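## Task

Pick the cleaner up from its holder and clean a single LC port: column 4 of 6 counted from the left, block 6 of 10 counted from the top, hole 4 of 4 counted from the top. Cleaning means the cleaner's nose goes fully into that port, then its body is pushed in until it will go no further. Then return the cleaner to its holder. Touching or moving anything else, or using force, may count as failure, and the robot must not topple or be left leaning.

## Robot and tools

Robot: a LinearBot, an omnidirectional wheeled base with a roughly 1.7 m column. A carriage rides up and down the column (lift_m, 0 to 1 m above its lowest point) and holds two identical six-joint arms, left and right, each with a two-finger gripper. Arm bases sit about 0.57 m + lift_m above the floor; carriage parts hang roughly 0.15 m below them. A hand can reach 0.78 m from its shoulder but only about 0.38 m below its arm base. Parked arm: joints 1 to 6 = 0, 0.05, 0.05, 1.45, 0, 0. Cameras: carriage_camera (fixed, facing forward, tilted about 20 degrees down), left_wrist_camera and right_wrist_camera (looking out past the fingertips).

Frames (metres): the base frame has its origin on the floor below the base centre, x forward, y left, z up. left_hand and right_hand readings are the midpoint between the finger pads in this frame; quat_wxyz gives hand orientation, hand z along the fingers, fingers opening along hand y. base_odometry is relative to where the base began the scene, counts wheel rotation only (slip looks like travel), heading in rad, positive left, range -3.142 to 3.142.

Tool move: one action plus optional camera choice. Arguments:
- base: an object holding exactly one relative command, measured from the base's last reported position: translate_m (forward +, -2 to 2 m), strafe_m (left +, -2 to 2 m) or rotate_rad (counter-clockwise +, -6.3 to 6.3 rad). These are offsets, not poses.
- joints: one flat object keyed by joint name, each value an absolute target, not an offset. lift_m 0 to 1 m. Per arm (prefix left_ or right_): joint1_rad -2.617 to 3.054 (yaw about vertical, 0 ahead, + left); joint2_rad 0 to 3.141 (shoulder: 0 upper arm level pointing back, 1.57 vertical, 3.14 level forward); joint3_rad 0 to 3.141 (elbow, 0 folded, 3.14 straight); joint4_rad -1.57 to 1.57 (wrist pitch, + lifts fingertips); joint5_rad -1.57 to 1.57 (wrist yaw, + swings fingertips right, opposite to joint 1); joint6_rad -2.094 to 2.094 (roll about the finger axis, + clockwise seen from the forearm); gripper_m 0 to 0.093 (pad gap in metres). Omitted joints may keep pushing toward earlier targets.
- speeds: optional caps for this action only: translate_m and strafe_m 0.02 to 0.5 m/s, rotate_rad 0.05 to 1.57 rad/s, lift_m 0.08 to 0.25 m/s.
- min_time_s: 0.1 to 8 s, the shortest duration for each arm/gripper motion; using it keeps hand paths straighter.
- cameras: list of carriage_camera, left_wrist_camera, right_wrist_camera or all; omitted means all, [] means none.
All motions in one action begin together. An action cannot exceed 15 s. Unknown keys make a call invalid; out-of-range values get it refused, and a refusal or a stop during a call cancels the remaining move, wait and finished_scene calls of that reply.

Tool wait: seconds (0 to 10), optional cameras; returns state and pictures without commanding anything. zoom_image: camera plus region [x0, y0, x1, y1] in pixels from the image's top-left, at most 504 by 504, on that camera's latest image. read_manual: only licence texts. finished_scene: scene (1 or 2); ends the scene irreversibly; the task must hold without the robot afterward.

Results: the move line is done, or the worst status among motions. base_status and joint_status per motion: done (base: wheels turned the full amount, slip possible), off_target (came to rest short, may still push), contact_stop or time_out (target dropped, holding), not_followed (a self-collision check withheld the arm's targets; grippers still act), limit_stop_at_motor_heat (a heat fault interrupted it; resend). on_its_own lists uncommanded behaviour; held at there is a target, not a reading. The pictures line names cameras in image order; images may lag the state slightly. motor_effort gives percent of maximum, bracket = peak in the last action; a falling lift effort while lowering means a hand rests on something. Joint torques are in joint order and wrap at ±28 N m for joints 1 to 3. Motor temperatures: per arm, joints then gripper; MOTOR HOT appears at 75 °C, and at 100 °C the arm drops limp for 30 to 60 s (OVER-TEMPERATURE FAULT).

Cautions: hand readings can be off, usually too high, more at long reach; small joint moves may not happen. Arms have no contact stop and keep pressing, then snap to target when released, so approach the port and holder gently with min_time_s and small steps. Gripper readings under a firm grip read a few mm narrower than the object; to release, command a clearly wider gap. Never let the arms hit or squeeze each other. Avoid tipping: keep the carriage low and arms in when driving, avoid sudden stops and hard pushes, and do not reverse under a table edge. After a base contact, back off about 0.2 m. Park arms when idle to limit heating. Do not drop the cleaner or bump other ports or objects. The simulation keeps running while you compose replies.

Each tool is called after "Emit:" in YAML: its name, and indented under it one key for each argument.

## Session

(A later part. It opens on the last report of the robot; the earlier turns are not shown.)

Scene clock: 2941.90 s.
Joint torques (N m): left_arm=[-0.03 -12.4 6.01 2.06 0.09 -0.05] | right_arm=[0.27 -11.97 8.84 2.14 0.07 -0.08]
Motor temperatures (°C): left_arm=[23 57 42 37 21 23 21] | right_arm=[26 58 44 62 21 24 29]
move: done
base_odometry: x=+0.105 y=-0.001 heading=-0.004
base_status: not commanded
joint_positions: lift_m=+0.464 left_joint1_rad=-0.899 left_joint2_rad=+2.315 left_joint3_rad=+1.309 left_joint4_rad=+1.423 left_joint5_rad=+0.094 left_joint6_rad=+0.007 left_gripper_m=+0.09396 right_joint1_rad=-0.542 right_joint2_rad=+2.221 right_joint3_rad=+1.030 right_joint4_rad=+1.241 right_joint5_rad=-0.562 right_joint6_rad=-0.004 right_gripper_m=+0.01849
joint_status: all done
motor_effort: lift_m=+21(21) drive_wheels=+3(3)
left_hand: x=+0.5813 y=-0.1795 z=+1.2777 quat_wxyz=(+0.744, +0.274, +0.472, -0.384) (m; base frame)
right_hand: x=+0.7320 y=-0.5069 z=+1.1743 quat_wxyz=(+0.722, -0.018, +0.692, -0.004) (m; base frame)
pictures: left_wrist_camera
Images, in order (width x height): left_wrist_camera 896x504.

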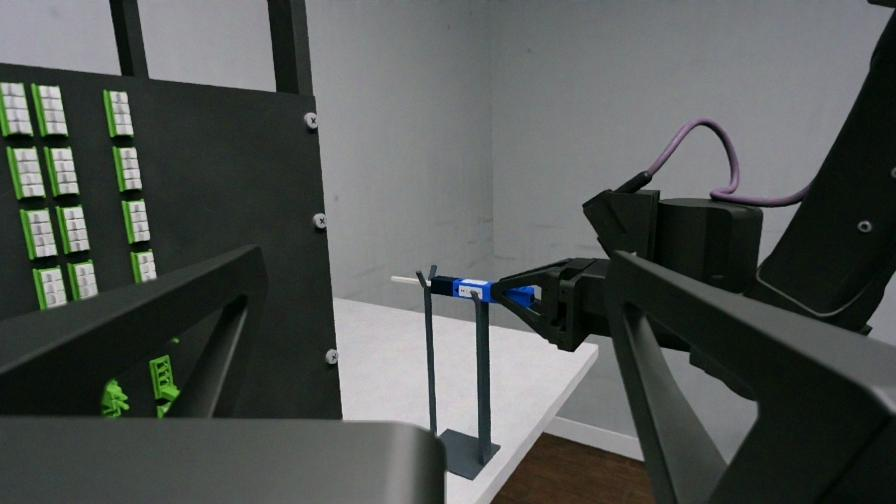

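Emit:
move:
  joints: {"lift_m": 0.4639}
  speeds: {"lift_m": 0.08}
  cameras: []

Emit:
move:
  joints: {"right_gripper_m": 0.026}
  min_time_s: 1.5
  cameras: ["right_wrist_camera", "left_wrist_camera"]

Emit:
zoom_image:
  camera: "left_wrist_camera"
  region: [410, 260, 500, 311]

Emit:
zoom_image:
  camera: "right_wrist_camera"
  region: [380, 60, 560, 240]

Scene clock: 2949.43 s.
Joint torques (N m): left_arm=[-0.02 -12.34 5.83 2.05 0.1 -0.05] | right_arm=[0.27 -11.92 8.83 2.19 0.06 -0.08]
Motor temperatures (°C): left_arm=[23 57 42 37 21 23 21] | right_arm=[26 58 44 61 21 24 29]
move: done
base_odometry: x=+0.105 y=-0.001 heading=-0.004
base_status: not commanded
joint_positions: lift_m=+0.464 left_joint1_rad=-0.899 left_joint2_rad=+2.315 left_joint3_rad=+1.309 left_joint4_rad=+1.423 left_joint5_rad=+0.094 left_joint6_rad=+0.007 left_gripper_m=+0.09396 right_joint1_rad=-0.542 right_joint2_rad=+2.221 right_joint3_rad=+1.030 right_joint4_rad=+1.241 right_joint5_rad=-0.562 right_joint6_rad=-0.004 right_gripper_m=+0.01849
joint_status: all done
motor_effort: lift_m=+20(21) drive_wheels=-3(3)
left_hand: x=+0.5813 y=-0.1795 z=+1.2774 quat_wxyz=(+0.744, +0.274, +0.472, -0.384) (m; base frame)
right_hand: x=+0.7320 y=-0.5069 z=+1.1741 quat_wxyz=(+0.722, -0.018, +0.692, -0.004) (m; base frame)
pictures: none
No camera images: "cameras" was empty.

Scene clock: 2951.23 s.
Joint torques (N m): left_arm=[0.01 -12.42 5.78 2.04 0.11 -0.04] | right_arm=[0.28 -11.97 8.84 2.19 0.06 -0.07]
Motor temperatures (°C): left_arm=[23 57 42 37 21 23 21] | right_arm=[26 58 44 60 21 24 28]
move: done
base_odometry: x=+0.105 y=-0.001 heading=-0.004
base_status: not commanded
joint_positions: lift_m=+0.464 left_joint1_rad=-0.899 left_joint2_rad=+2.315 left_joint3_rad=+1.309 left_joint4_rad=+1.423 left_joint5_rad=+0.094 left_joint6_rad=+0.007 left_gripper_m=+0.09396 right_joint1_rad=-0.542 right_joint2_rad=+2.221 right_joint3_rad=+1.030 right_joint4_rad=+1.241 right_joint5_rad=-0.562 right_joint6_rad=-0.004 right_gripper_m=+0.02593
joint_status: all done
motor_effort: lift_m=+20(21) drive_wheels=+3(3)
left_hand: x=+0.5813 y=-0.1795 z=+1.2774 quat_wxyz=(+0.744, +0.274, +0.472, -0.384) (m; base frame)
right_hand: x=+0.7320 y=-0.5069 z=+1.1740 quat_wxyz=(+0.722, -0.018, +0.692, -0.004) (m; base frame)
pictures: left_wrist_camera, right_wrist_camera
Images, in order (width x height): left_wrist_camera 896x504, right_wrist_camera 896x504.

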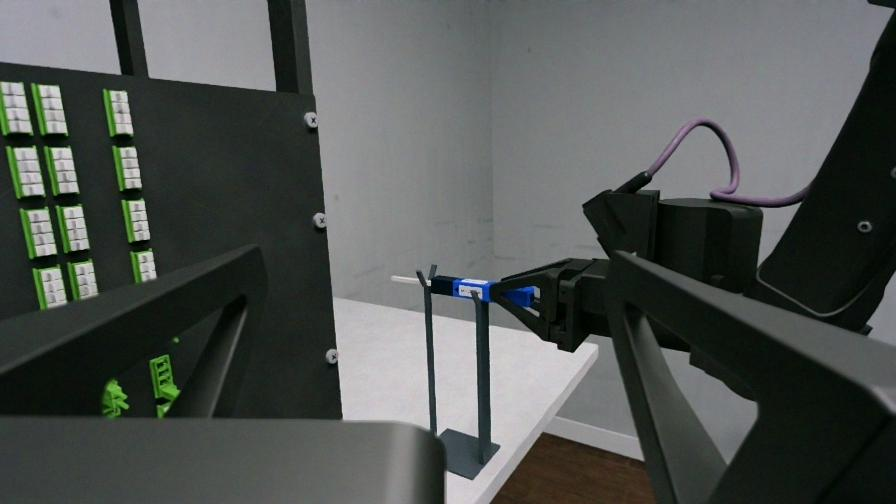

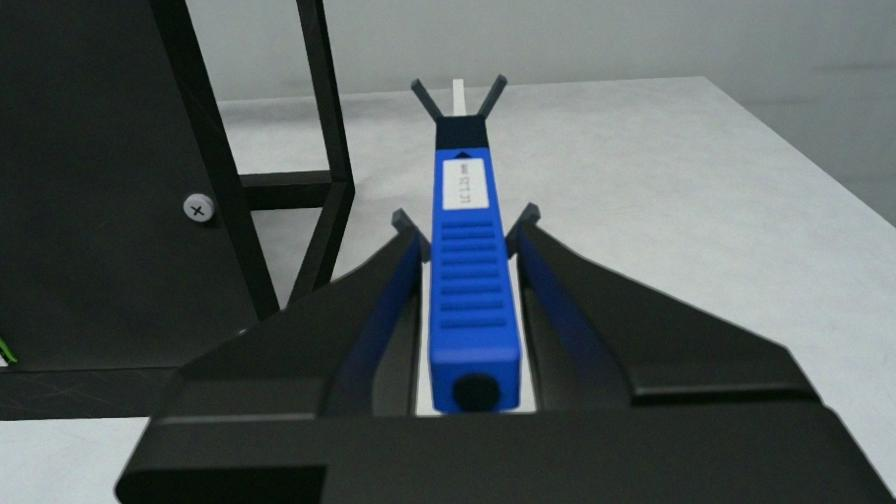

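Scaled by 5.600 from the camera's 896x504 image, which has a finer 1280x720 frame.

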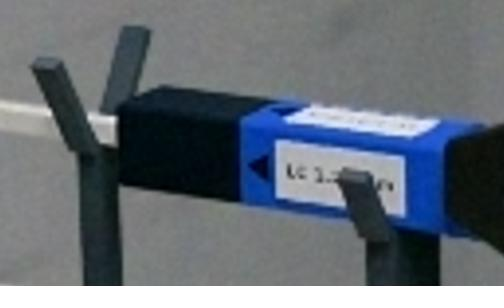

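Scaled by 2.800 from the camera's 896x504 image, which has a finer 1280x720 frame.

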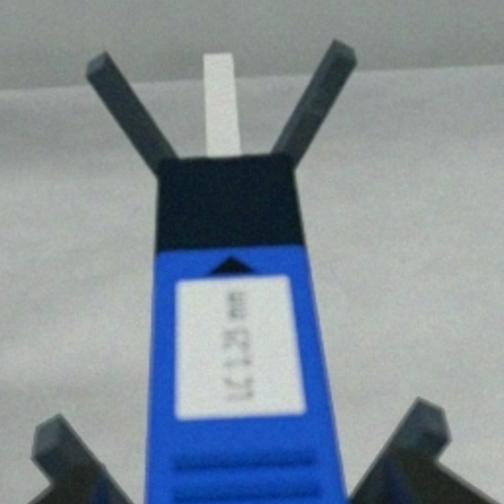

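Emit:
move:
  joints: {"right_gripper_m": 0.07}
  min_time_s: 2
  cameras: ["right_wrist_camera"]

Emit:
move:
  base: {"translate_m": -0.03}
  speeds: {"translate_m": 0.03}
  cameras: ["right_wrist_camera", "left_wrist_camera"]

Emit:
zoom_image:
  camera: "left_wrist_camera"
  region: [380, 240, 560, 340]

Scene clock: 2959.90 s.
Joint torques (N m): left_arm=[-0.05 -12.46 5.82 2.07 0.1 -0.07] | right_arm=[0.28 -11.97 8.81 2.2 0.06 -0.07]
Motor temperatures (°C): left_arm=[23 57 42 37 21 23 21] | right_arm=[26 58 44 60 21 24 28]
move: done
base_odometry: x=+0.105 y=-0.001 heading=-0.004
base_status: not commanded
joint_positions: lift_m=+0.464 left_joint1_rad=-0.899 left_joint2_rad=+2.315 left_joint3_rad=+1.309 left_joint4_rad=+1.423 left_joint5_rad=+0.094 left_joint6_rad=+0.007 left_gripper_m=+0.09396 right_joint1_rad=-0.542 right_joint2_rad=+2.221 right_joint3_rad=+1.030 right_joint4_rad=+1.241 right_joint5_rad=-0.562 right_joint6_rad=-0.004 right_gripper_m=+0.06990
joint_status: all done
motor_effort: lift_m=+21(21) drive_wheels=+3(3)
left_hand: x=+0.5813 y=-0.1795 z=+1.2774 quat_wxyz=(+0.744, +0.274, +0.472, -0.384) (m; base frame)
right_hand: x=+0.7320 y=-0.5069 z=+1.1740 quat_wxyz=(+0.722, -0.018, +0.692, -0.004) (m; base frame)
pictures: right_wrist_camera
Images, in order (width x height): right_wrist_camera 896x504.

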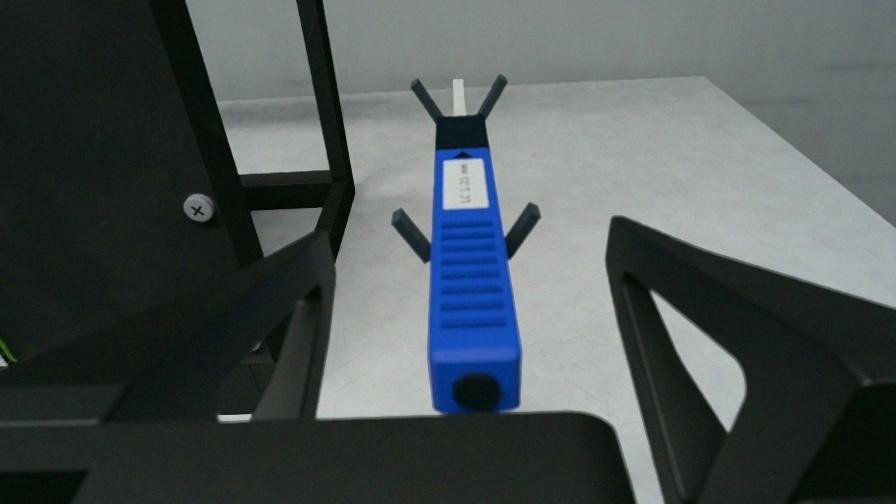

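Scene clock: 2961.43 s.
Joint torques (N m): left_arm=[0.13 -12.49 5.79 2.06 0.1 -0.06] | right_arm=[0.23 -11.92 8.83 2.24 0.06 -0.08]
Motor temperatures (°C): left_arm=[23 57 42 37 21 23 21] | right_arm=[26 58 44 60 21 24 28]
move: done
base_odometry: x=+0.075 y=-0.001 heading=-0.004
base_status: done
joint_positions: lift_m=+0.464 left_joint1_rad=-0.900 left_joint2_rad=+2.315 left_joint3_rad=+1.309 left_joint4_rad=+1.423 left_joint5_rad=+0.094 left_joint6_rad=+0.007 left_gripper_m=+0.09396 right_joint1_rad=-0.542 right_joint2_rad=+2.221 right_joint3_rad=+1.030 right_joint4_rad=+1.236 right_joint5_rad=-0.562 right_joint6_rad=-0.004 right_gripper_m=+0.06990
joint_status: not commanded
motor_effort: lift_m=+21(21) drive_wheels=-2(11)
left_hand: x=+0.5809 y=-0.1798 z=+1.2774 quat_wxyz=(+0.744, +0.274, +0.472, -0.385) (m; base frame)
right_hand: x=+0.7320 y=-0.5070 z=+1.1730 quat_wxyz=(+0.720, -0.017, +0.694, -0.003) (m; base frame)
pictures: left_wrist_camera, right_wrist_camera
Images, in order (width x height): left_wrist_camera 896x504, right_wrist_camera 896x504.

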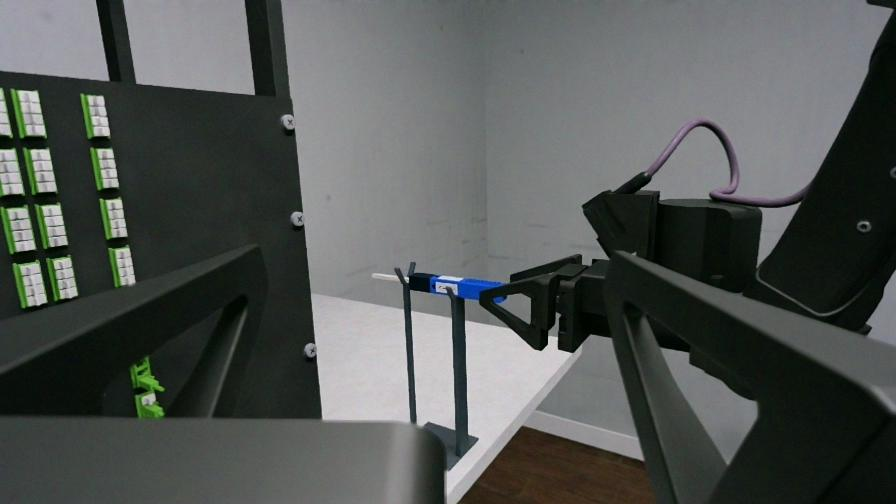

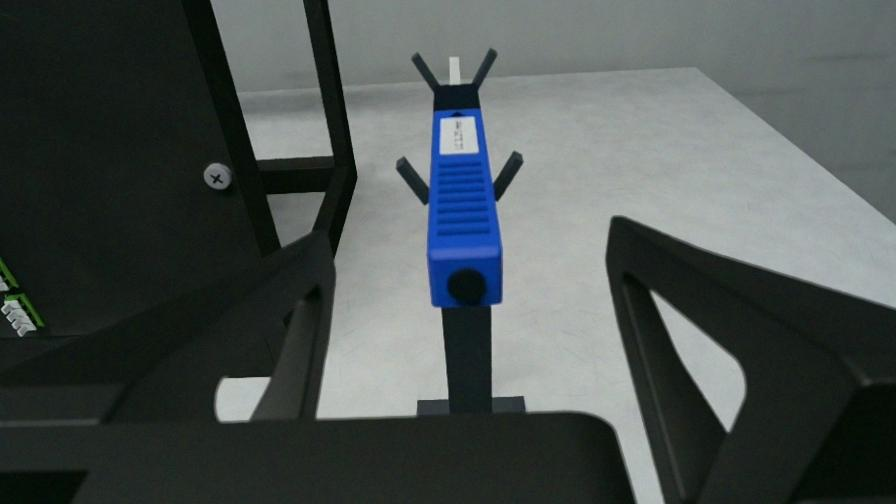

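Scaled by 2.800 from the camera's 896x504 image, which has a finer 1280x720 frame.

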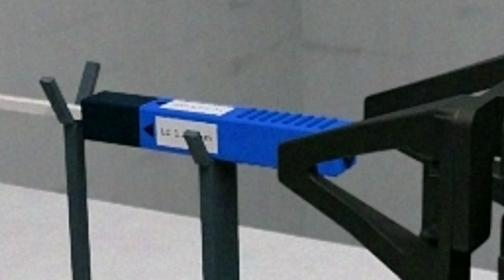

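Cleaner is resting in the holder. Backing off further.

Emit:
move:
  base: {"translate_m": -0.25}
  speeds: {"translate_m": 0.08}
  cameras: ["right_wrist_camera", "left_wrist_camera", "carriage_camera"]

Emit:
zoom_image:
  camera: "right_wrist_camera"
  region: [340, 0, 600, 200]

Scene clock: 2967.40 s.
Joint torques (N m): left_arm=[0.12 -12.37 5.82 2.09 0.08 -0.05] | right_arm=[0.14 -11.95 8.83 2.2 0.06 -0.07]
Motor temperatures (°C): left_arm=[23 58 42 37 21 23 21] | right_arm=[26 58 44 60 21 24 28]
move: done
base_odometry: x=-0.175 y=+0.000 heading=-0.004
base_status: done
joint_positions: lift_m=+0.464 left_joint1_rad=-0.900 left_joint2_rad=+2.315 left_joint3_rad=+1.309 left_joint4_rad=+1.423 left_joint5_rad=+0.094 left_joint6_rad=+0.007 left_gripper_m=+0.09396 right_joint1_rad=-0.542 right_joint2_rad=+2.221 right_joint3_rad=+1.030 right_joint4_rad=+1.236 right_joint5_rad=-0.562 right_joint6_rad=-0.004 right_gripper_m=+0.06990
joint_status: not commanded
motor_effort: lift_m=+21(21) drive_wheels=+1(14)
left_hand: x=+0.5807 y=-0.1799 z=+1.2774 quat_wxyz=(+0.744, +0.274, +0.472, -0.385) (m; base frame)
right_hand: x=+0.7320 y=-0.5070 z=+1.1730 quat_wxyz=(+0.720, -0.017, +0.694, -0.003) (m; base frame)
pictures: carriage_camera, left_wrist_camera, right_wrist_camera
Images, in order (width x height): carriage_camera 896x504, left_wrist_camera 896x504, right_wrist_camera 896x504.

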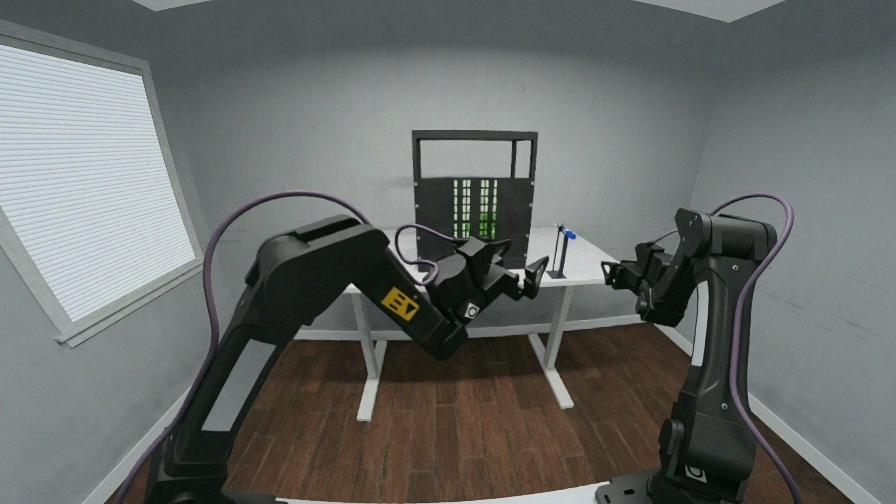

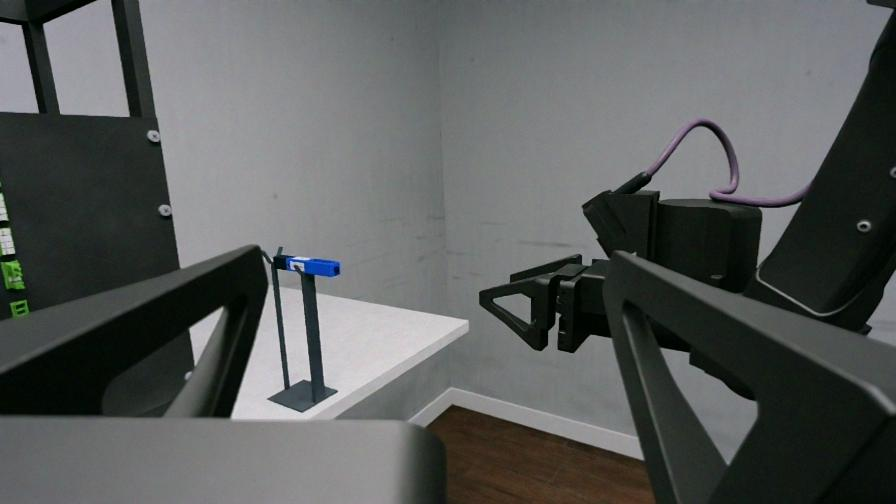

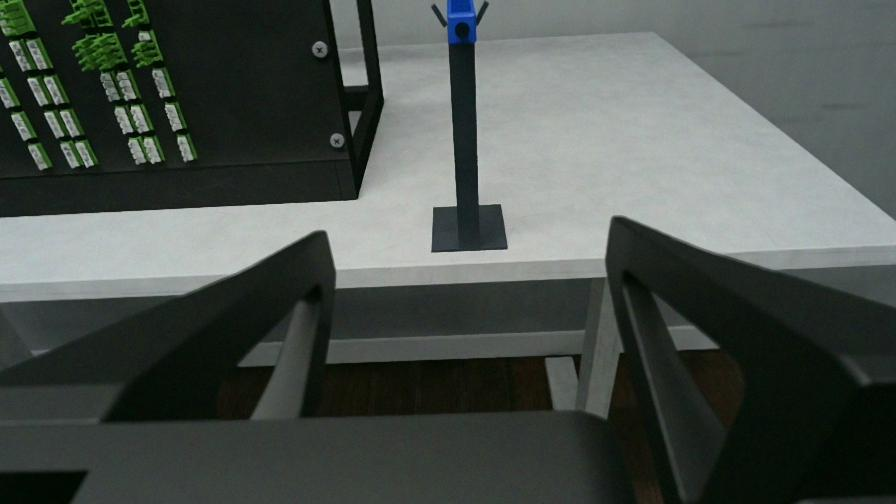

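Scaled by 1.938 from the camera's 896x504 image, which has a finer 1280x720 frame.

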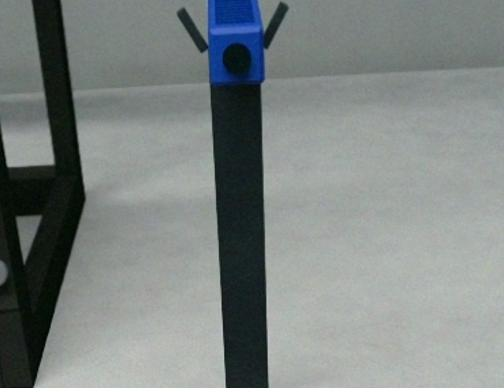

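Emit:
move:
  joints: {"left_joint1_rad": 0, "left_joint2_rad": 0.05, "left_joint3_rad": 0.05, "left_joint4_rad": 1.45, "left_joint5_rad": 0, "left_joint6_rad": 0}
  min_time_s: 4.5
  cameras: ["carriage_camera"]

Emit:
move:
  joints: {"right_joint1_rad": 0, "right_joint2_rad": 0.05, "right_joint3_rad": 0.05, "right_joint4_rad": 1.45, "right_joint5_rad": 0, "right_joint6_rad": 0}
  min_time_s: 4.5
  cameras: ["carriage_camera"]

Emit:
zoom_image:
  camera: "carriage_camera"
  region: [400, 120, 620, 290]

Scene clock: 2979.70 s.
Joint torques (N m): left_arm=[0.55 2.62 4.33 -0.04 -0.12 -0.05] | right_arm=[0.27 -11.95 8.84 2.24 0.06 -0.08]
Motor temperatures (°C): left_arm=[23 57 41 36 21 23 21] | right_arm=[26 58 44 60 21 24 27]
move: done
base_odometry: x=-0.175 y=+0.000 heading=-0.004
base_status: not commanded
joint_positions: lift_m=+0.464 left_joint1_rad=-0.006 left_joint2_rad=+0.061 left_joint3_rad=+0.059 left_joint4_rad=+1.438 left_joint5_rad=+0.012 left_joint6_rad=+0.007 left_gripper_m=+0.09396 right_joint1_rad=-0.542 right_joint2_rad=+2.221 right_joint3_rad=+1.030 right_joint4_rad=+1.236 right_joint5_rad=-0.562 right_joint6_rad=-0.004 right_gripper_m=+0.06990
joint_status: all done
motor_effort: lift_m=+20(21) drive_wheels=+1(1)
left_hand: x=+0.2524 y=+0.3017 z=+1.4777 quat_wxyz=(+0.998, +0.006, +0.068, +0.000) (m; base frame)
right_hand: x=+0.7320 y=-0.5070 z=+1.1730 quat_wxyz=(+0.720, -0.017, +0.694, -0.003) (m; base frame)
pictures: carriage_camera
Images, in order (width x height): carriage_camera 896x504.

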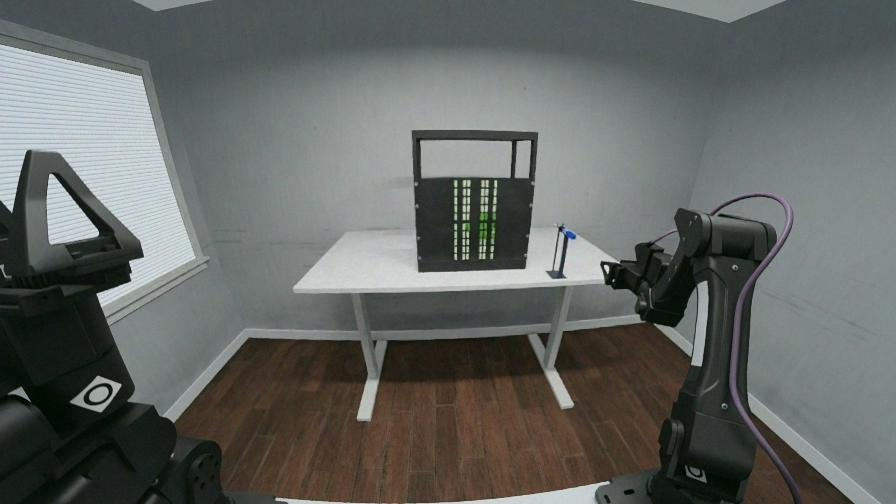

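Scene clock: 2984.50 s.
Joint torques (N m): left_arm=[0.68 2.59 4.3 -0.03 -0.07 -0.04] | right_arm=[1.2 2.52 5.49 0.04 0.18 -0.08]
Motor temperatures (°C): left_arm=[23 55 41 35 21 23 21] | right_arm=[26 58 44 59 21 24 27]
move: done
base_odometry: x=-0.175 y=+0.000 heading=-0.004
base_status: not commanded
joint_positions: lift_m=+0.464 left_joint1_rad=-0.006 left_joint2_rad=+0.061 left_joint3_rad=+0.059 left_joint4_rad=+1.438 left_joint5_rad=+0.011 left_joint6_rad=+0.007 left_gripper_m=+0.09396 right_joint1_rad=-0.009 right_joint2_rad=+0.058 right_joint3_rad=+0.063 right_joint4_rad=+1.439 right_joint5_rad=-0.014 right_joint6_rad=-0.004 right_gripper_m=+0.06990
joint_status: all done
motor_effort: lift_m=+21(21) drive_wheels=+1(1)
left_hand: x=+0.2524 y=+0.3019 z=+1.4777 quat_wxyz=(+0.998, +0.006, +0.068, +0.000) (m; base frame)
right_hand: x=+0.2495 y=-0.3018 z=+1.4791 quat_wxyz=(+0.998, -0.007, +0.063, -0.006) (m; base frame)
pictures: carriage_camera
Images, in order (width x height): carriage_camera 896x504.

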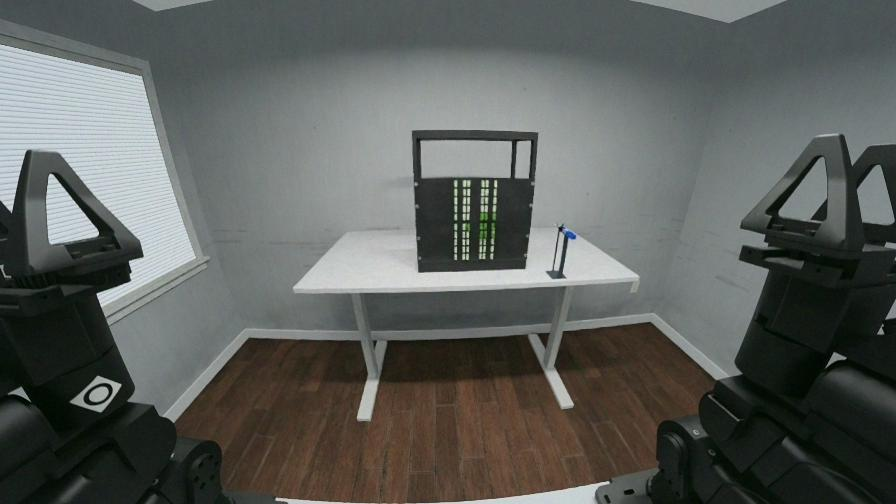

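Scaled by 2.291 from the camera's 896x504 image, which has a finer 1280x720 frame.

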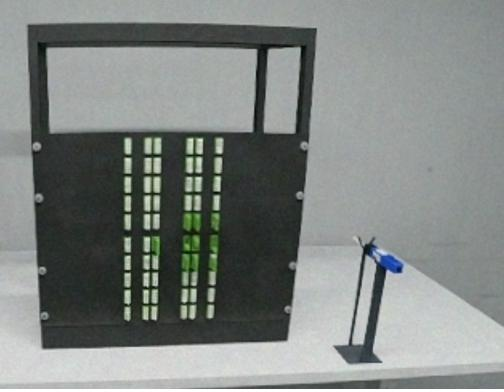

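Emit:
finished_scene:
  scene: 1

The scene is finished: the task was done.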